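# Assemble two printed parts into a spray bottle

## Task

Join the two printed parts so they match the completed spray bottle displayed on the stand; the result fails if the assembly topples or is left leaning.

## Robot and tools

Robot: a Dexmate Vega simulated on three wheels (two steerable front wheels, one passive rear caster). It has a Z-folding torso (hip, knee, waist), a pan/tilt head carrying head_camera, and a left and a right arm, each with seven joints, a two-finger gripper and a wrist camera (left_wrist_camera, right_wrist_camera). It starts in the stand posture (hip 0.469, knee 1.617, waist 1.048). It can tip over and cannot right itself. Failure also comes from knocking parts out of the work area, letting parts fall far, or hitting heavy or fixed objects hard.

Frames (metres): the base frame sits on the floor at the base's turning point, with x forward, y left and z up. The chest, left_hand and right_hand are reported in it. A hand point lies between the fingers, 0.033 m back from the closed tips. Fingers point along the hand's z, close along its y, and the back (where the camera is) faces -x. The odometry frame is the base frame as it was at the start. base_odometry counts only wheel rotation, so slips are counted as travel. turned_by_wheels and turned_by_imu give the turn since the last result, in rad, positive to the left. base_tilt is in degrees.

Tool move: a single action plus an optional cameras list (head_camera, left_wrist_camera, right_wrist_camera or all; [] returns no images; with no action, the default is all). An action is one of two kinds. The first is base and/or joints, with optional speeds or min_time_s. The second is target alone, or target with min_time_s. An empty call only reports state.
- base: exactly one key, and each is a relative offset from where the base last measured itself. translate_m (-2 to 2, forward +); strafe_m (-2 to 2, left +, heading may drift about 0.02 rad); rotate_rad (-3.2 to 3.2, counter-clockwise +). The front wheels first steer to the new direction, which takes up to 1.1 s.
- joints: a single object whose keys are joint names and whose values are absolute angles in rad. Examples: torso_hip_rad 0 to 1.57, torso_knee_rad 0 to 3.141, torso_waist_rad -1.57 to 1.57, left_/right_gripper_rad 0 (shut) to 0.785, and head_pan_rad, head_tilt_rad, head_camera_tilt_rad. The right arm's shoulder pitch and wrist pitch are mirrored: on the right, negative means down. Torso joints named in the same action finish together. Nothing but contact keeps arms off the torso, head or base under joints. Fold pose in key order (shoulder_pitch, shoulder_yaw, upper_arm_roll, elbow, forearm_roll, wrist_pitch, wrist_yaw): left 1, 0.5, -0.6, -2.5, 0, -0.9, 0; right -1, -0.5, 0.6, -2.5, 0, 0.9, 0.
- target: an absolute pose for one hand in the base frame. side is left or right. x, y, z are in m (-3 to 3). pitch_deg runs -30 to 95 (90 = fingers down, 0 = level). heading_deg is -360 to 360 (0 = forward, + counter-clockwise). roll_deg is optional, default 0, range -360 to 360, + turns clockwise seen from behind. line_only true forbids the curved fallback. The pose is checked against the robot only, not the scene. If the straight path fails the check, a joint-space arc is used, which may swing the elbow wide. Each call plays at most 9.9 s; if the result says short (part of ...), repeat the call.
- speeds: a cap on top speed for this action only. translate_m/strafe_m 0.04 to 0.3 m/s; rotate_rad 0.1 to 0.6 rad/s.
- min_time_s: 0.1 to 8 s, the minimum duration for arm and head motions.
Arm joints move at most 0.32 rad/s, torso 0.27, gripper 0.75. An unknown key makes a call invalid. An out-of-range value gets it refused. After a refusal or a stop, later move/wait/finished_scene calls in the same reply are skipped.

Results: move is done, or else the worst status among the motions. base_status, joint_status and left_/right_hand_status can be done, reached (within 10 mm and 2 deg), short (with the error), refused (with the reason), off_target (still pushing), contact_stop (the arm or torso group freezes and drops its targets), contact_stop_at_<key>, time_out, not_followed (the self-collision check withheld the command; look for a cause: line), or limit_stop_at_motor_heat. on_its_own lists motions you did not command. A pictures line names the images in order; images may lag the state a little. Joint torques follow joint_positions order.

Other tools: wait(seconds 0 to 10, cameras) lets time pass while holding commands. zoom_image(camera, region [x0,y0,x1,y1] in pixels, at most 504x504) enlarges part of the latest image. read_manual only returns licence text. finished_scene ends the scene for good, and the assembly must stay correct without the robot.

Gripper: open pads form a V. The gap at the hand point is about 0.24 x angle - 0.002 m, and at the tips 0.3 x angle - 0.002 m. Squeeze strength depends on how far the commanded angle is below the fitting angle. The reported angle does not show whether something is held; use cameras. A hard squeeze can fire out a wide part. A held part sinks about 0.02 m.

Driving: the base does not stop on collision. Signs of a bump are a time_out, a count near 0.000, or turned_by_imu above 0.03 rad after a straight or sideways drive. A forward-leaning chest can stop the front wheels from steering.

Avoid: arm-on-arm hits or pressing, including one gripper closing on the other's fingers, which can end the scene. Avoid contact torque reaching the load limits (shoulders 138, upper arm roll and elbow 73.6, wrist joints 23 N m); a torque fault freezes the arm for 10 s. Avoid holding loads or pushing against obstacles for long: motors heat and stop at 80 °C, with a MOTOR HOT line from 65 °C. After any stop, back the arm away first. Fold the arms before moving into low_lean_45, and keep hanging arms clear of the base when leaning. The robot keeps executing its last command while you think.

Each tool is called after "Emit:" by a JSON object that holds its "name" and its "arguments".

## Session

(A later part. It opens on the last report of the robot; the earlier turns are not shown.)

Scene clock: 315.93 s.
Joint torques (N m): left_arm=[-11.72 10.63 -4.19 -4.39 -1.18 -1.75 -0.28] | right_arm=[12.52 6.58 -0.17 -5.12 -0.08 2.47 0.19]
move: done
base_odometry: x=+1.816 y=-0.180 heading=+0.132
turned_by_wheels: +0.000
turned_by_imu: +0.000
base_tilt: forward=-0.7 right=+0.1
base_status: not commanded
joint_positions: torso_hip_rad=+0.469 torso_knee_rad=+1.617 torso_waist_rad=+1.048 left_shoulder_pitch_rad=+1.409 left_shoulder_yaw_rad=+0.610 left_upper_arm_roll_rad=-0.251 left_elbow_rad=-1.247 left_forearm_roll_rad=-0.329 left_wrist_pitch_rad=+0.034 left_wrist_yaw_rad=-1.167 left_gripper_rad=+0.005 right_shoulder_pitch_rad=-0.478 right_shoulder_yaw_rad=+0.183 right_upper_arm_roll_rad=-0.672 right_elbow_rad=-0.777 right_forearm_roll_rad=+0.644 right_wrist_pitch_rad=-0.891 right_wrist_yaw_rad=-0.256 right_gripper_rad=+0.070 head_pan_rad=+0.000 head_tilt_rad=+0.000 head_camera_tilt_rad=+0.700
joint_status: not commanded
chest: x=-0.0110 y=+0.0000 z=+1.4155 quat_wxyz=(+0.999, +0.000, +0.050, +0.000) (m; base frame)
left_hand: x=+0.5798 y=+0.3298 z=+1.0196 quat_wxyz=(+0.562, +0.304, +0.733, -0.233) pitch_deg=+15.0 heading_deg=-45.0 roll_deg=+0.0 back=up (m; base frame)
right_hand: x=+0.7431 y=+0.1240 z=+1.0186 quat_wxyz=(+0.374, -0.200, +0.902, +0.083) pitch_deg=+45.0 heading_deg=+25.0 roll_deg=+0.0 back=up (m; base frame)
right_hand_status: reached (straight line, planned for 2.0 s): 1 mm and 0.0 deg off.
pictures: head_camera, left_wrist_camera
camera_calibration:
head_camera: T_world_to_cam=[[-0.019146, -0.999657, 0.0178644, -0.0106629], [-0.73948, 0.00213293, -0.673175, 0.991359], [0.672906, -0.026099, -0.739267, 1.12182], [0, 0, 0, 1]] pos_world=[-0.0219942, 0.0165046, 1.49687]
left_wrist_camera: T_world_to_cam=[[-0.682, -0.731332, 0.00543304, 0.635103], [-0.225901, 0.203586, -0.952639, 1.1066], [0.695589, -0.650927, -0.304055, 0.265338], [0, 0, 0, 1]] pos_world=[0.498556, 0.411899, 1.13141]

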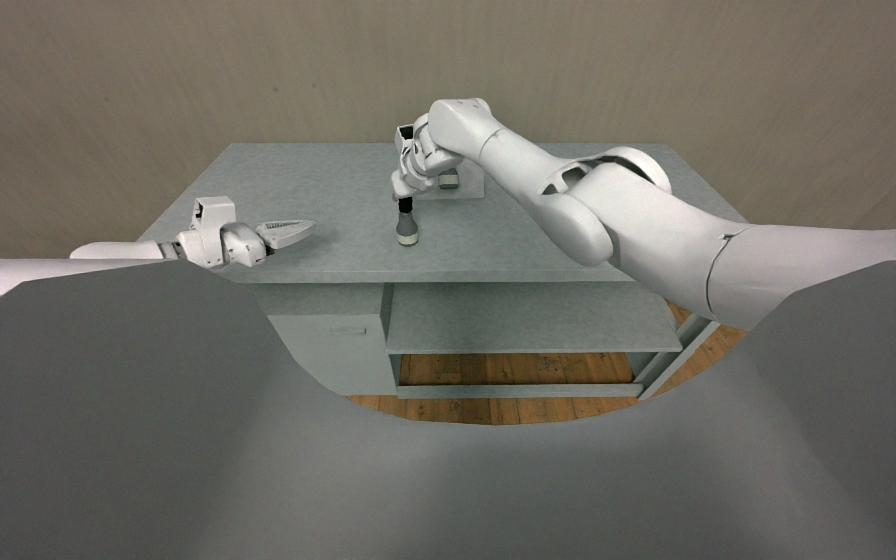

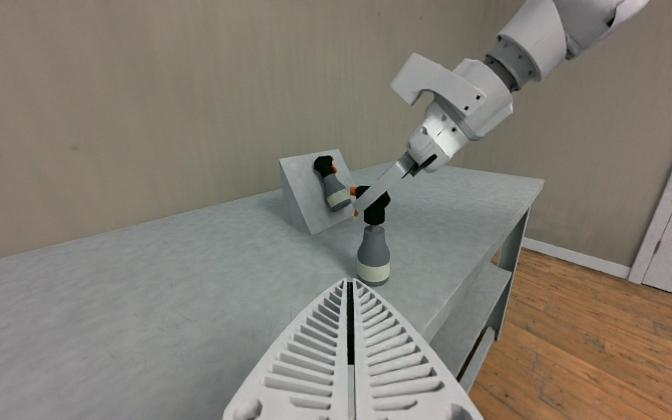

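Emit:
{"name": "move", "arguments": {"target": {"side":"right","x":0.743,"y":0.1242,"z":1.010,"pitch_deg":45,"heading_deg":25,"roll_deg":0,"line_only":true}, "min_time_s": 2, "cameras": ["head_camera","left_wrist_camera"]}}

Emit:
{"name": "zoom_image", "arguments": {"camera": "left_wrist_camera", "region": [330, 170, 430, 290]}}

Emit:
{"name": "zoom_image", "arguments": {"camera": "head_camera", "region": [370, 175, 440, 255]}}

Scene clock: 320.07 s.
Joint torques (N m): left_arm=[-12.12 10.84 -4.76 -4.81 -0.97 -1.67 -0.11] | right_arm=[11.84 6.22 0.02 -6.77 -0.11 1.33 0.39]
move: done
base_odometry: x=+1.816 y=-0.180 heading=+0.132
turned_by_wheels: +0.000
turned_by_imu: +0.000
base_tilt: forward=-0.8 right=+0.1
base_status: not commanded
joint_positions: torso_hip_rad=+0.469 torso_knee_rad=+1.617 torso_waist_rad=+1.048 left_shoulder_pitch_rad=+1.409 left_shoulder_yaw_rad=+0.610 left_upper_arm_roll_rad=-0.251 left_elbow_rad=-1.247 left_forearm_roll_rad=-0.329 left_wrist_pitch_rad=+0.034 left_wrist_yaw_rad=-1.167 left_gripper_rad=+0.005 right_shoulder_pitch_rad=-0.480 right_shoulder_yaw_rad=+0.187 right_upper_arm_roll_rad=-0.680 right_elbow_rad=-0.750 right_forearm_roll_rad=+0.638 right_wrist_pitch_rad=-0.865 right_wrist_yaw_rad=-0.244 right_gripper_rad=+0.070 head_pan_rad=+0.000 head_tilt_rad=+0.000 head_camera_tilt_rad=+0.700
joint_status: not commanded
chest: x=-0.0110 y=+0.0000 z=+1.4155 quat_wxyz=(+0.999, +0.000, +0.050, +0.000) (m; base frame)
left_hand: x=+0.5798 y=+0.3298 z=+1.0196 quat_wxyz=(+0.562, +0.304, +0.733, -0.233) pitch_deg=+15.0 heading_deg=-45.0 roll_deg=+0.0 back=up (m; base frame)
right_hand: x=+0.7431 y=+0.1241 z=+1.0105 quat_wxyz=(+0.374, -0.200, +0.902, +0.083) pitch_deg=+45.0 heading_deg=+25.0 roll_deg=+0.0 back=up (m; base frame)
right_hand_status: reached (straight line, planned for 2.0 s): 1 mm and 0.0 deg off.
pictures: head_camera, left_wrist_camera
camera_calibration:
head_camera: T_world_to_cam=[[-0.019146, -0.999657, 0.0178644, -0.0106629], [-0.73948, 0.00213293, -0.673175, 0.991359], [0.672906, -0.026099, -0.739267, 1.12182], [0, 0, 0, 1]] pos_world=[-0.0219942, 0.0165046, 1.49687]
left_wrist_camera: T_world_to_cam=[[-0.682, -0.731332, 0.00543304, 0.635103], [-0.225901, 0.203586, -0.952639, 1.1066], [0.695589, -0.650927, -0.304055, 0.265338], [0, 0, 0, 1]] pos_world=[0.498556, 0.411899, 1.13141]

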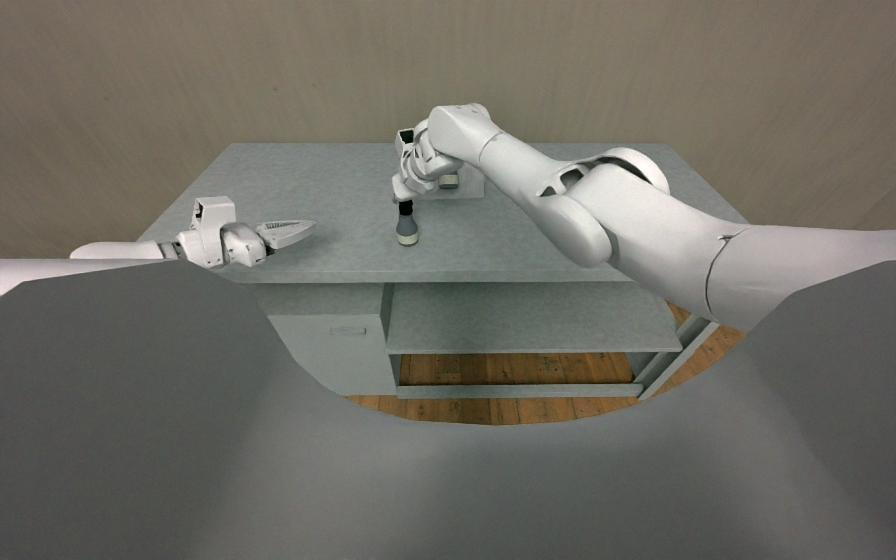

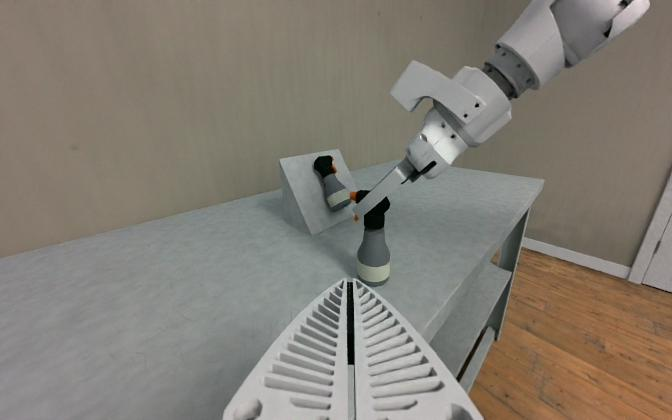

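Scaled by 4.200 from the camera's 672x420 image, which has a finer 960x600 frame.

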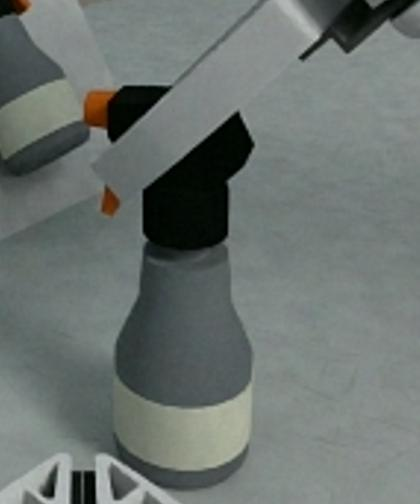

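Scaled by 6.300 from the camera's 896x560 image, which has a finer 960x600 frame.

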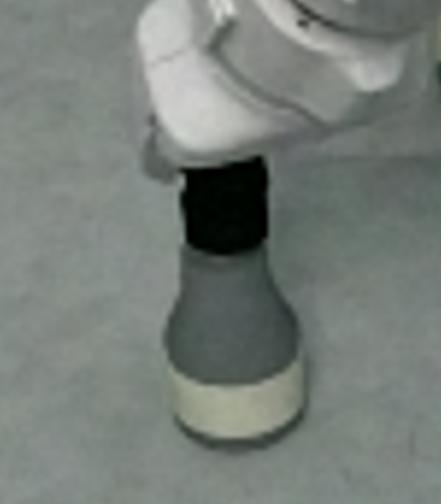

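Emit:
{"name": "move", "arguments": {"target": {"side":"right","x":0.743,"y":0.1238,"z":1.003,"pitch_deg":45,"heading_deg":25,"roll_deg":0,"line_only":true}, "min_time_s": 2, "cameras": ["head_camera","left_wrist_camera"]}}

Emit:
{"name": "zoom_image", "arguments": {"camera": "left_wrist_camera", "region": [330, 170, 430, 290]}}

Emit:
{"name": "zoom_image", "arguments": {"camera": "head_camera", "region": [370, 175, 440, 255]}}

Scene clock: 324.20 s.
Joint torques (N m): left_arm=[-12.25 9.3 -5.25 -5.06 -0.75 -2.2 0.15] | right_arm=[10.05 5.22 0.69 -3.91 -0.54 1.89 0.17]
move: done
base_odometry: x=+1.816 y=-0.180 heading=+0.132
turned_by_wheels: +0.000
turned_by_imu: +0.000
base_tilt: forward=-0.7 right=+0.1
base_status: not commanded
joint_positions: torso_hip_rad=+0.469 torso_knee_rad=+1.617 torso_waist_rad=+1.048 left_shoulder_pitch_rad=+1.409 left_shoulder_yaw_rad=+0.610 left_upper_arm_roll_rad=-0.251 left_elbow_rad=-1.247 left_forearm_roll_rad=-0.329 left_wrist_pitch_rad=+0.034 left_wrist_yaw_rad=-1.167 left_gripper_rad=+0.005 right_shoulder_pitch_rad=-0.481 right_shoulder_yaw_rad=+0.191 right_upper_arm_roll_rad=-0.688 right_elbow_rad=-0.726 right_forearm_roll_rad=+0.632 right_wrist_pitch_rad=-0.842 right_wrist_yaw_rad=-0.232 right_gripper_rad=+0.070 head_pan_rad=+0.000 head_tilt_rad=+0.000 head_camera_tilt_rad=+0.700
joint_status: not commanded
chest: x=-0.0110 y=+0.0000 z=+1.4155 quat_wxyz=(+0.999, +0.000, +0.050, +0.000) (m; base frame)
left_hand: x=+0.5798 y=+0.3298 z=+1.0196 quat_wxyz=(+0.562, +0.304, +0.733, -0.233) pitch_deg=+15.0 heading_deg=-45.0 roll_deg=+0.0 back=up (m; base frame)
right_hand: x=+0.7431 y=+0.1238 z=+1.0036 quat_wxyz=(+0.374, -0.200, +0.902, +0.083) pitch_deg=+45.0 heading_deg=+25.0 roll_deg=+0.0 back=up (m; base frame)
right_hand_status: reached (straight line, planned for 2.0 s): 1 mm and 0.0 deg off.
pictures: head_camera, left_wrist_camera
camera_calibration:
head_camera: T_world_to_cam=[[-0.019146, -0.999657, 0.0178644, -0.0106629], [-0.73948, 0.00213293, -0.673175, 0.991359], [0.672906, -0.026099, -0.739267, 1.12182], [0, 0, 0, 1]] pos_world=[-0.0219942, 0.0165046, 1.49687]
left_wrist_camera: T_world_to_cam=[[-0.682, -0.731332, 0.00543304, 0.635103], [-0.225901, 0.203586, -0.952639, 1.1066], [0.695589, -0.650927, -0.304055, 0.265338], [0, 0, 0, 1]] pos_world=[0.498556, 0.411899, 1.13141]

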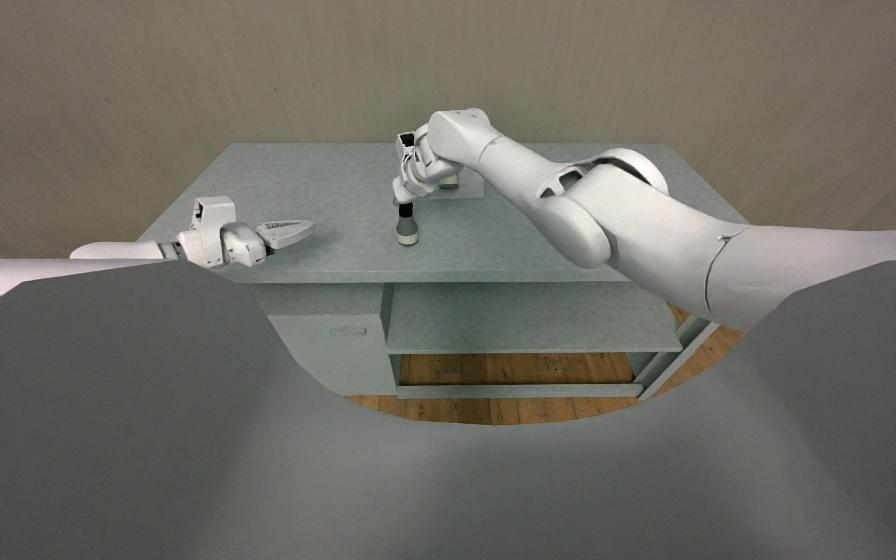

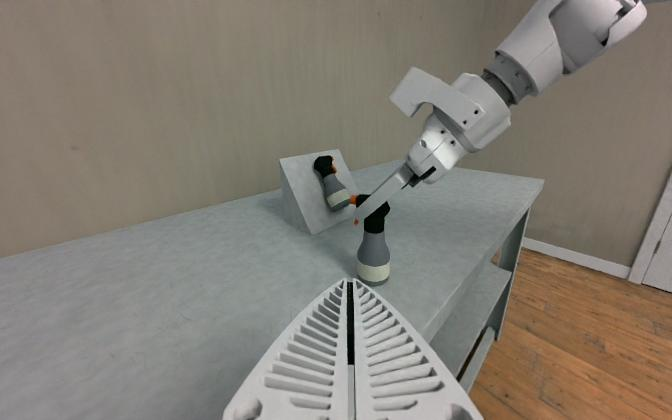

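Scaled by 4.200 from the camera's 672x420 image, which has a finer 960x600 frame.

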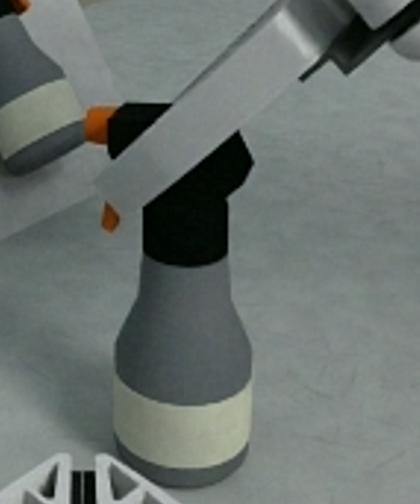

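Scaled by 6.300 from the camera's 896x560 image, which has a finer 960x600 frame.

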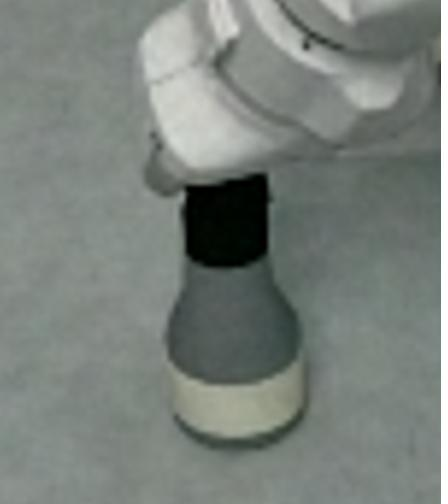

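Emit:
{"name": "move", "arguments": {"target": {"side":"right","x":0.743,"y":0.1238,"z":1.0005,"pitch_deg":45,"heading_deg":25,"roll_deg":0,"line_only":true}, "min_time_s": 2, "cameras": ["head_camera","left_wrist_camera"]}}

Emit:
{"name": "zoom_image", "arguments": {"camera": "left_wrist_camera", "region": [330, 170, 430, 290]}}

Emit:
{"name": "zoom_image", "arguments": {"camera": "head_camera", "region": [370, 175, 440, 255]}}

Scene clock: 331.07 s.
Joint torques (N m): left_arm=[-14.16 7.31 -5.65 -6.35 -1.59 -2.61 -0.31] | right_arm=[8.48 3.3 -0.75 0.09 -0.02 -0.2 0.15]
move: done
base_odometry: x=+1.816 y=-0.180 heading=+0.132
turned_by_wheels: +0.000
turned_by_imu: +0.000
base_tilt: forward=-0.8 right=+0.1
base_status: not commanded
joint_positions: torso_hip_rad=+0.469 torso_knee_rad=+1.617 torso_waist_rad=+1.048 left_shoulder_pitch_rad=+1.409 left_shoulder_yaw_rad=+0.610 left_upper_arm_roll_rad=-0.251 left_elbow_rad=-1.247 left_forearm_roll_rad=-0.329 left_wrist_pitch_rad=+0.034 left_wrist_yaw_rad=-1.167 left_gripper_rad=+0.005 right_shoulder_pitch_rad=-0.482 right_shoulder_yaw_rad=+0.193 right_upper_arm_roll_rad=-0.690 right_elbow_rad=-0.716 right_forearm_roll_rad=+0.629 right_wrist_pitch_rad=-0.832 right_wrist_yaw_rad=-0.228 right_gripper_rad=+0.070 head_pan_rad=+0.000 head_tilt_rad=+0.000 head_camera_tilt_rad=+0.700
joint_status: not commanded
chest: x=-0.0112 y=+0.0000 z=+1.4155 quat_wxyz=(+0.999, +0.000, +0.050, +0.000) (m; base frame)
left_hand: x=+0.5797 y=+0.3298 z=+1.0198 quat_wxyz=(+0.562, +0.304, +0.733, -0.233) pitch_deg=+15.0 heading_deg=-45.0 roll_deg=+0.0 back=up (m; base frame)
right_hand: x=+0.7432 y=+0.1240 z=+1.0016 quat_wxyz=(+0.374, -0.200, +0.902, +0.083) pitch_deg=+44.9 heading_deg=+25.0 roll_deg=+0.0 back=up (m; base frame)
right_hand_status: reached (straight line, planned for 2.0 s): 1 mm and 0.1 deg off.
pictures: head_camera, left_wrist_camera
camera_calibration:
head_camera: T_world_to_cam=[[-0.0191516, -0.999657, 0.0178586, -0.0106601], [-0.739289, 0.0021336, -0.673385, 0.991452], [0.673115, -0.026099, -0.739077, 1.12174], [0, 0, 0, 1]] pos_world=[-0.0222963, 0.0165046, 1.49687]
left_wrist_camera: T_world_to_cam=[[-0.682001, -0.731332, 0.0052172, 0.635211], [-0.225611, 0.203597, -0.952706, 1.10667], [0.695682, -0.650924, -0.30385, 0.265259], [0, 0, 0, 1]] pos_world=[0.498356, 0.411899, 1.13161]

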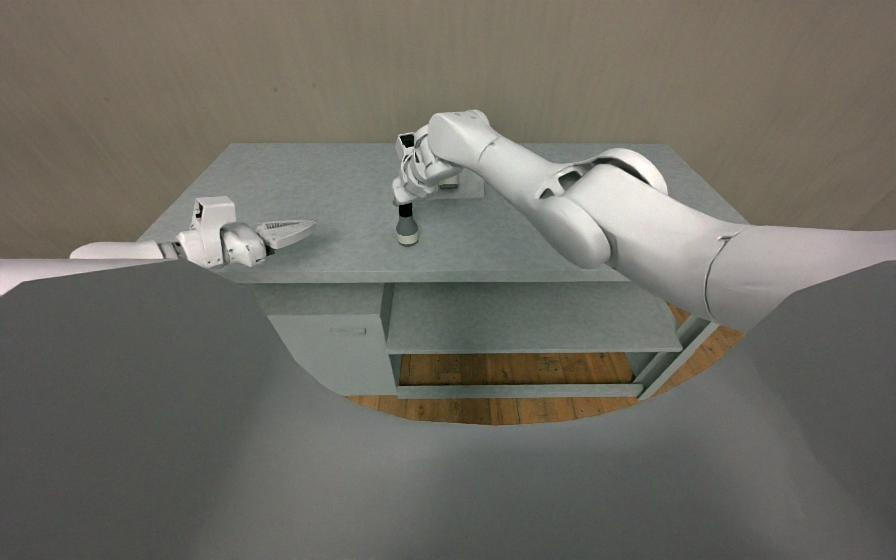

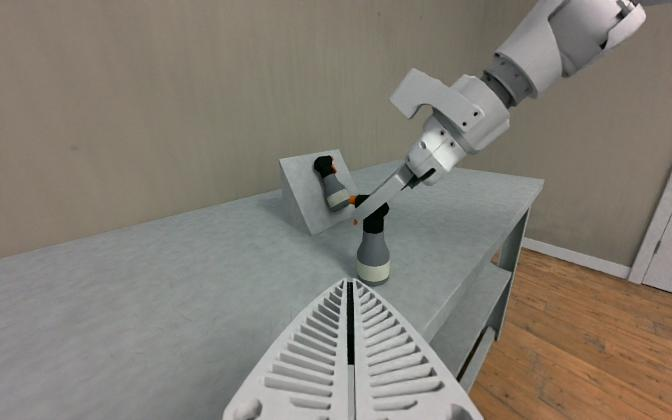

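Scaled by 4.200 from the camera's 672x420 image, which has a finer 960x600 frame.

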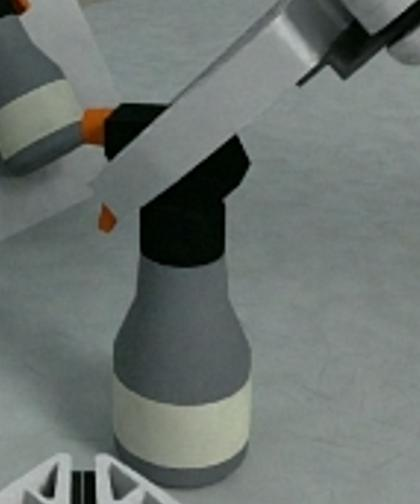

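Scaled by 6.300 from the camera's 896x560 image, which has a finer 960x600 frame.

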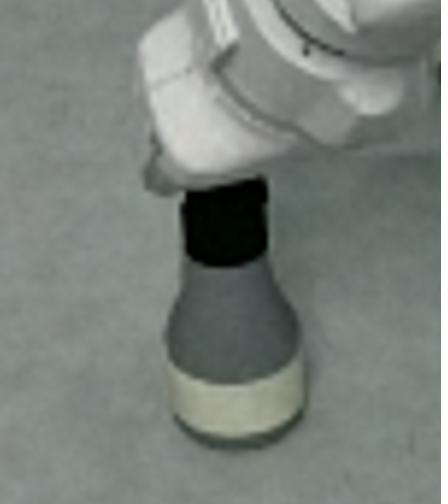

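Emit:
{"name": "move", "arguments": {"target": {"side":"right","x":0.743,"y":0.1238,"z":0.997,"pitch_deg":45,"heading_deg":25,"roll_deg":0,"line_only":true}, "min_time_s": 2, "cameras": ["head_camera","left_wrist_camera"]}}

Emit:
{"name": "zoom_image", "arguments": {"camera": "left_wrist_camera", "region": [330, 170, 430, 290]}}

Scene clock: 335.23 s.
Joint torques (N m): left_arm=[-12.4 7.56 -4.2 -5.57 -1.3 -2.54 -0.25] | right_arm=[13.38 3.68 -1.92 1.13 -0.21 -0.65 0.01]
move: done
base_odometry: x=+1.816 y=-0.180 heading=+0.132
turned_by_wheels: +0.000
turned_by_imu: +0.000
base_tilt: forward=-0.8 right=+0.1
base_status: not commanded
joint_positions: torso_hip_rad=+0.469 torso_knee_rad=+1.617 torso_waist_rad=+1.048 left_shoulder_pitch_rad=+1.409 left_shoulder_yaw_rad=+0.610 left_upper_arm_roll_rad=-0.251 left_elbow_rad=-1.247 left_forearm_roll_rad=-0.329 left_wrist_pitch_rad=+0.034 left_wrist_yaw_rad=-1.167 left_gripper_rad=+0.005 right_shoulder_pitch_rad=-0.480 right_shoulder_yaw_rad=+0.197 right_upper_arm_roll_rad=-0.694 right_elbow_rad=-0.698 right_forearm_roll_rad=+0.626 right_wrist_pitch_rad=-0.817 right_wrist_yaw_rad=-0.220 right_gripper_rad=+0.070 head_pan_rad=+0.000 head_tilt_rad=+0.000 head_camera_tilt_rad=+0.700
joint_status: not commanded
chest: x=-0.0114 y=+0.0000 z=+1.4155 quat_wxyz=(+0.999, +0.000, +0.050, +0.000) (m; base frame)
left_hand: x=+0.5797 y=+0.3298 z=+1.0199 quat_wxyz=(+0.562, +0.304, +0.733, -0.233) pitch_deg=+15.0 heading_deg=-45.0 roll_deg=+0.0 back=up (m; base frame)
right_hand: x=+0.7431 y=+0.1241 z=+0.9979 quat_wxyz=(+0.374, -0.200, +0.902, +0.083) pitch_deg=+44.9 heading_deg=+25.0 roll_deg=+0.0 back=up (m; base frame)
right_hand_status: reached (straight line, planned for 2.0 s): 1 mm and 0.1 deg off.
pictures: head_camera, left_wrist_camera
camera_calibration:
head_camera: T_world_to_cam=[[-0.019154, -0.999657, 0.0178545, -0.010656], [-0.739146, 0.00213257, -0.673542, 0.991616], [0.673273, -0.0260981, -0.738933, 1.1216], [0, 0, 0, 1]] pos_world=[-0.0223978, 0.0165046, 1.49687]
left_wrist_camera: T_world_to_cam=[[-0.682018, -0.731317, 0.00515292, 0.635217], [-0.225498, 0.203584, -0.952735, 1.10672], [0.695703, -0.650944, -0.303759, 0.265254], [0, 0, 0, 1]] pos_world=[0.498256, 0.411899, 1.13171]

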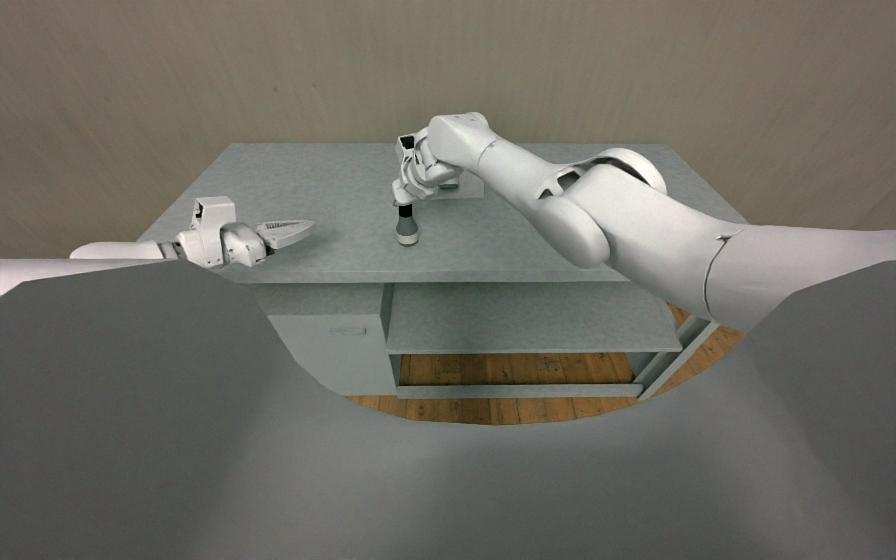

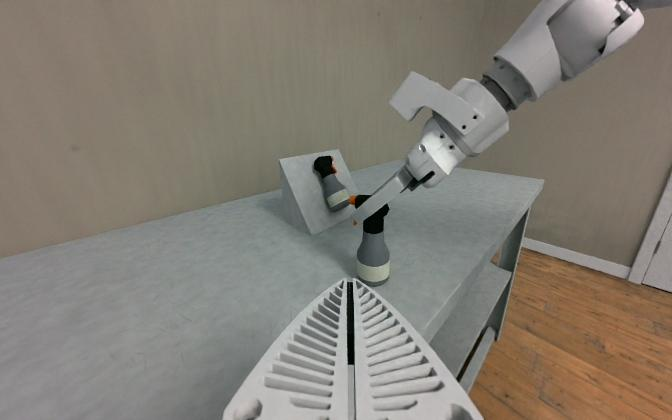

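Scaled by 4.200 from the camera's 672x420 image, which has a finer 960x600 frame.

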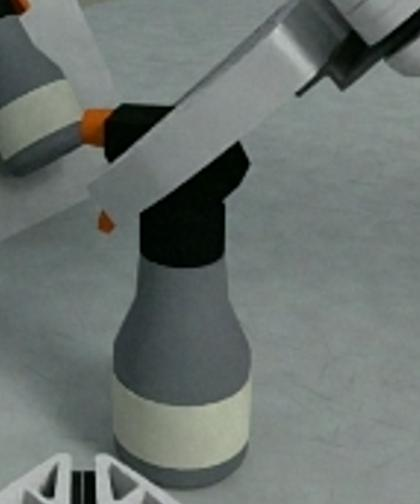

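Emit:
{"name": "move", "arguments": {"joints": {"right_gripper_rad":0.2}, "min_time_s": 2, "cameras": ["head_camera","left_wrist_camera"]}}

Emit:
{"name": "zoom_image", "arguments": {"camera": "left_wrist_camera", "region": [330, 170, 430, 290]}}

Emit:
{"name": "move", "arguments": {"joints": {"right_gripper_rad":0.33}, "min_time_s": 1.5}}

Emit:
{"name": "move", "arguments": {"target": {"side":"right","x":0.653,"y":0.0818,"z":1.098,"pitch_deg":45,"heading_deg":25,"roll_deg":0,"line_only":true}, "min_time_s": 4, "cameras": ["head_camera","left_wrist_camera"]}}

Emit:
{"name": "zoom_image", "arguments": {"camera": "left_wrist_camera", "region": [270, 140, 430, 290]}}

Emit:
{"name": "zoom_image", "arguments": {"camera": "head_camera", "region": [370, 165, 490, 255]}}

Scene clock: 338.60 s.
Joint torques (N m): left_arm=[-11.91 11.62 -3.19 -5.23 -1.11 -1.62 -0.27] | right_arm=[13.94 2.39 -0.11 -6.31 -0.04 0.77 -0.05]
move: done
base_odometry: x=+1.816 y=-0.180 heading=+0.132
turned_by_wheels: +0.000
turned_by_imu: +0.000
base_tilt: forward=-0.8 right=+0.0
base_status: not commanded
joint_positions: torso_hip_rad=+0.469 torso_knee_rad=+1.617 torso_waist_rad=+1.048 left_shoulder_pitch_rad=+1.409 left_shoulder_yaw_rad=+0.610 left_upper_arm_roll_rad=-0.251 left_elbow_rad=-1.247 left_forearm_roll_rad=-0.329 left_wrist_pitch_rad=+0.034 left_wrist_yaw_rad=-1.167 left_gripper_rad=+0.005 right_shoulder_pitch_rad=-0.480 right_shoulder_yaw_rad=+0.197 right_upper_arm_roll_rad=-0.695 right_elbow_rad=-0.696 right_forearm_roll_rad=+0.626 right_wrist_pitch_rad=-0.817 right_wrist_yaw_rad=-0.220 right_gripper_rad=+0.200 head_pan_rad=+0.000 head_tilt_rad=+0.000 head_camera_tilt_rad=+0.700
joint_status: all done
chest: x=-0.0112 y=+0.0000 z=+1.4155 quat_wxyz=(+0.999, +0.000, +0.050, +0.000) (m; base frame)
left_hand: x=+0.5798 y=+0.3298 z=+1.0198 quat_wxyz=(+0.562, +0.304, +0.733, -0.233) pitch_deg=+15.0 heading_deg=-45.0 roll_deg=+0.0 back=up (m; base frame)
right_hand: x=+0.7430 y=+0.1238 z=+0.9971 quat_wxyz=(+0.374, -0.200, +0.902, +0.083) pitch_deg=+45.0 heading_deg=+25.0 roll_deg=+0.0 back=up (m; base frame)
pictures: head_camera, left_wrist_camera
camera_calibration:
head_camera: T_world_to_cam=[[-0.0191489, -0.999657, 0.0178599, -0.0106601], [-0.739336, 0.00213254, -0.673333, 0.991449], [0.673064, -0.026098, -0.739123, 1.12174], [0, 0, 0, 1]] pos_world=[-0.0221957, 0.0165046, 1.49687]
left_wrist_camera: T_world_to_cam=[[-0.682033, -0.731302, 0.0053031, 0.635186], [-0.225741, 0.203624, -0.952669, 1.10661], [0.695609, -0.650949, -0.303963, 0.265333], [0, 0, 0, 1]] pos_world=[0.498456, 0.411899, 1.13151]

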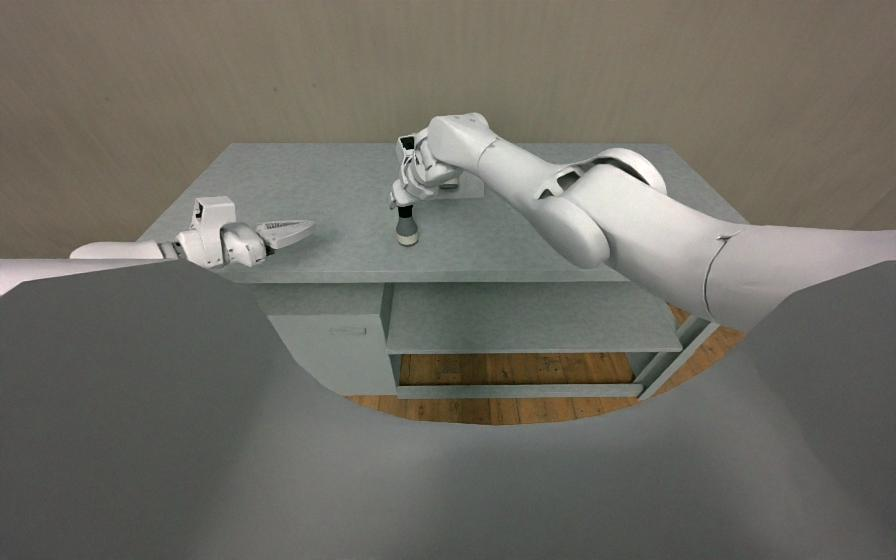

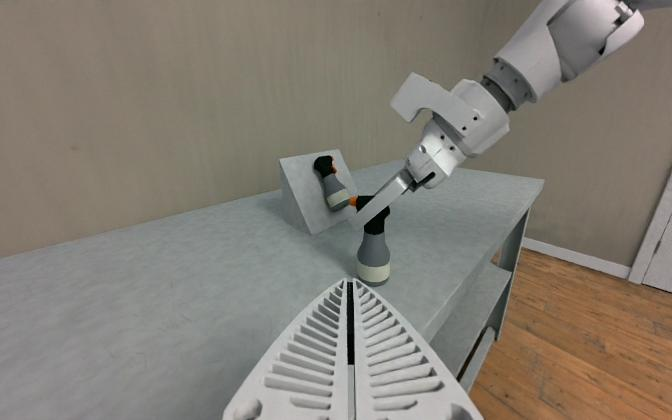

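Scaled by 4.200 from the camera's 672x420 image, which has a finer 960x600 frame.

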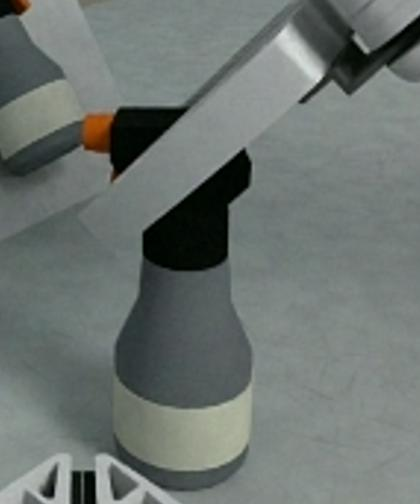

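Scene clock: 339.20 s.
Joint torques (N m): left_arm=[-11.95 9.41 -4.33 -5.77 -1.3 -2.06 -0.26] | right_arm=[14.51 3.21 0.89 -5.19 -0.06 0.8 -0.2]
move: done
base_odometry: x=+1.816 y=-0.180 heading=+0.132
turned_by_wheels: +0.000
turned_by_imu: +0.000
base_tilt: forward=-0.7 right=+0.1
base_status: not commanded
joint_positions: torso_hip_rad=+0.469 torso_knee_rad=+1.617 torso_waist_rad=+1.048 left_shoulder_pitch_rad=+1.409 left_shoulder_yaw_rad=+0.610 left_upper_arm_roll_rad=-0.251 left_elbow_rad=-1.247 left_forearm_roll_rad=-0.329 left_wrist_pitch_rad=+0.034 left_wrist_yaw_rad=-1.167 left_gripper_rad=+0.005 right_shoulder_pitch_rad=-0.480 right_shoulder_yaw_rad=+0.197 right_upper_arm_roll_rad=-0.695 right_elbow_rad=-0.696 right_forearm_roll_rad=+0.626 right_wrist_pitch_rad=-0.817 right_wrist_yaw_rad=-0.220 right_gripper_rad=+0.330 head_pan_rad=+0.000 head_tilt_rad=+0.000 head_camera_tilt_rad=+0.700
joint_status: all done
chest: x=-0.0112 y=+0.0000 z=+1.4155 quat_wxyz=(+0.999, +0.000, +0.050, +0.000) (m; base frame)
left_hand: x=+0.5798 y=+0.3298 z=+1.0198 quat_wxyz=(+0.562, +0.304, +0.733, -0.233) pitch_deg=+15.0 heading_deg=-45.0 roll_deg=+0.0 back=up (m; base frame)
right_hand: x=+0.7430 y=+0.1238 z=+0.9971 quat_wxyz=(+0.374, -0.200, +0.902, +0.083) pitch_deg=+45.0 heading_deg=+25.0 roll_deg=+0.0 back=up (m; base frame)
pictures: none

Scene clock: 344.57 s.
Joint torques (N m): left_arm=[-12.89 9.88 -5.54 -5.21 -0.83 -0.45 -0.47] | right_arm=[8.19 1.81 7.04 -10.67 0.82 0.34 -0.36]
move: done
base_odometry: x=+1.816 y=-0.180 heading=+0.132
turned_by_wheels: +0.000
turned_by_imu: +0.000
base_tilt: forward=-0.7 right=+0.1
base_status: not commanded
joint_positions: torso_hip_rad=+0.469 torso_knee_rad=+1.617 torso_waist_rad=+1.048 left_shoulder_pitch_rad=+1.409 left_shoulder_yaw_rad=+0.610 left_upper_arm_roll_rad=-0.251 left_elbow_rad=-1.247 left_forearm_roll_rad=-0.329 left_wrist_pitch_rad=+0.034 left_wrist_yaw_rad=-1.167 left_gripper_rad=+0.005 right_shoulder_pitch_rad=-0.731 right_shoulder_yaw_rad=+0.012 right_upper_arm_roll_rad=-0.492 right_elbow_rad=-1.571 right_forearm_roll_rad=+1.135 right_wrist_pitch_rad=-1.365 right_wrist_yaw_rad=-0.865 right_gripper_rad=+0.330 head_pan_rad=+0.000 head_tilt_rad=+0.000 head_camera_tilt_rad=+0.700
joint_status: not commanded
chest: x=-0.0112 y=+0.0000 z=+1.4155 quat_wxyz=(+0.999, +0.000, +0.050, +0.000) (m; base frame)
left_hand: x=+0.5798 y=+0.3298 z=+1.0198 quat_wxyz=(+0.562, +0.304, +0.733, -0.233) pitch_deg=+15.0 heading_deg=-45.0 roll_deg=+0.0 back=up (m; base frame)
right_hand: x=+0.6534 y=+0.0821 z=+1.0977 quat_wxyz=(+0.374, -0.200, +0.902, +0.083) pitch_deg=+45.0 heading_deg=+25.0 roll_deg=+0.0 back=up (m; base frame)
right_hand_status: reached (straight line, planned for 4.0 s): 1 mm and 0.0 deg off.
pictures: head_camera, left_wrist_camera
camera_calibration:
head_camera: T_world_to_cam=[[-0.0191489, -0.999657, 0.0178599, -0.0106601], [-0.739336, 0.00213254, -0.673333, 0.991449], [0.673064, -0.026098, -0.739123, 1.12174], [0, 0, 0, 1]] pos_world=[-0.0221957, 0.0165046, 1.49687]
left_wrist_camera: T_world_to_cam=[[-0.682033, -0.731302, 0.0053031, 0.635186], [-0.225741, 0.203624, -0.952669, 1.10661], [0.695609, -0.650949, -0.303963, 0.265333], [0, 0, 0, 1]] pos_world=[0.498456, 0.411899, 1.13151]

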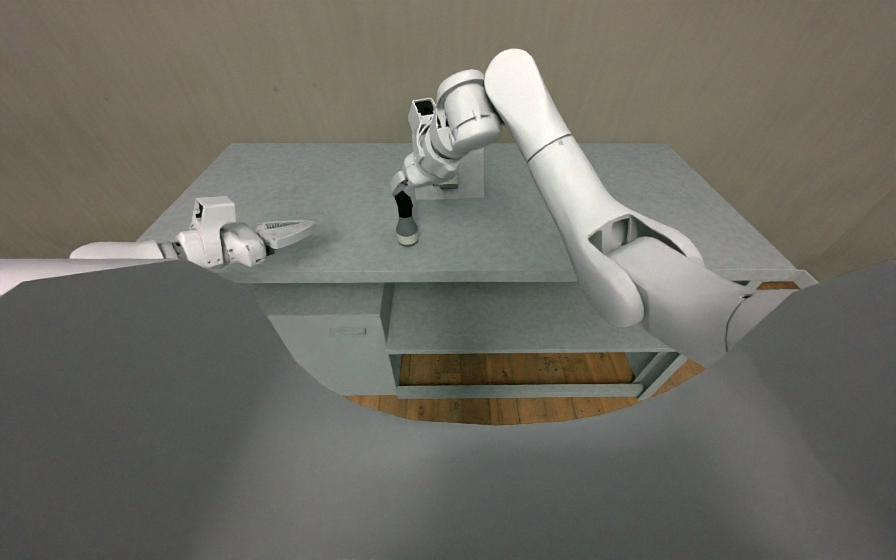

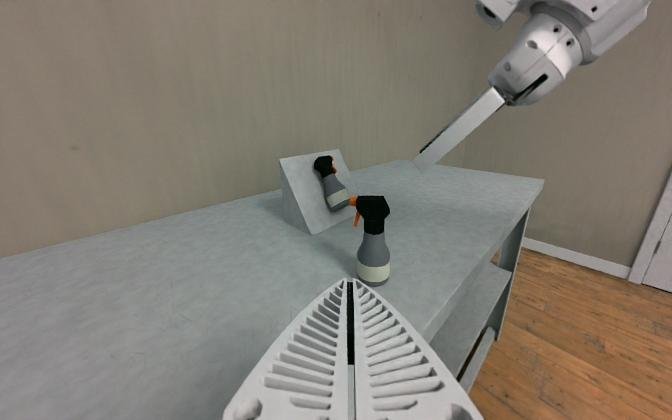

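Scaled by 3.150 from the camera's 672x420 image, which has a finer 960x600 frame.

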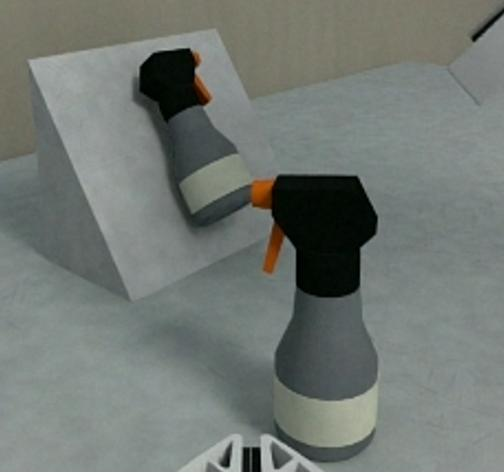

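Scaled by 4.200 from the camera's 896x560 image, which has a finer 960x600 frame.

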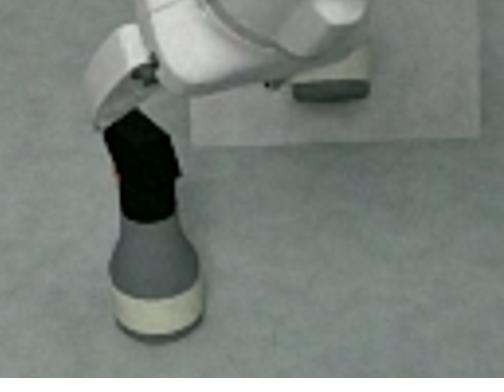

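Emit:
{"name": "finished_scene", "arguments": {}}

The scene is finished: the task was done.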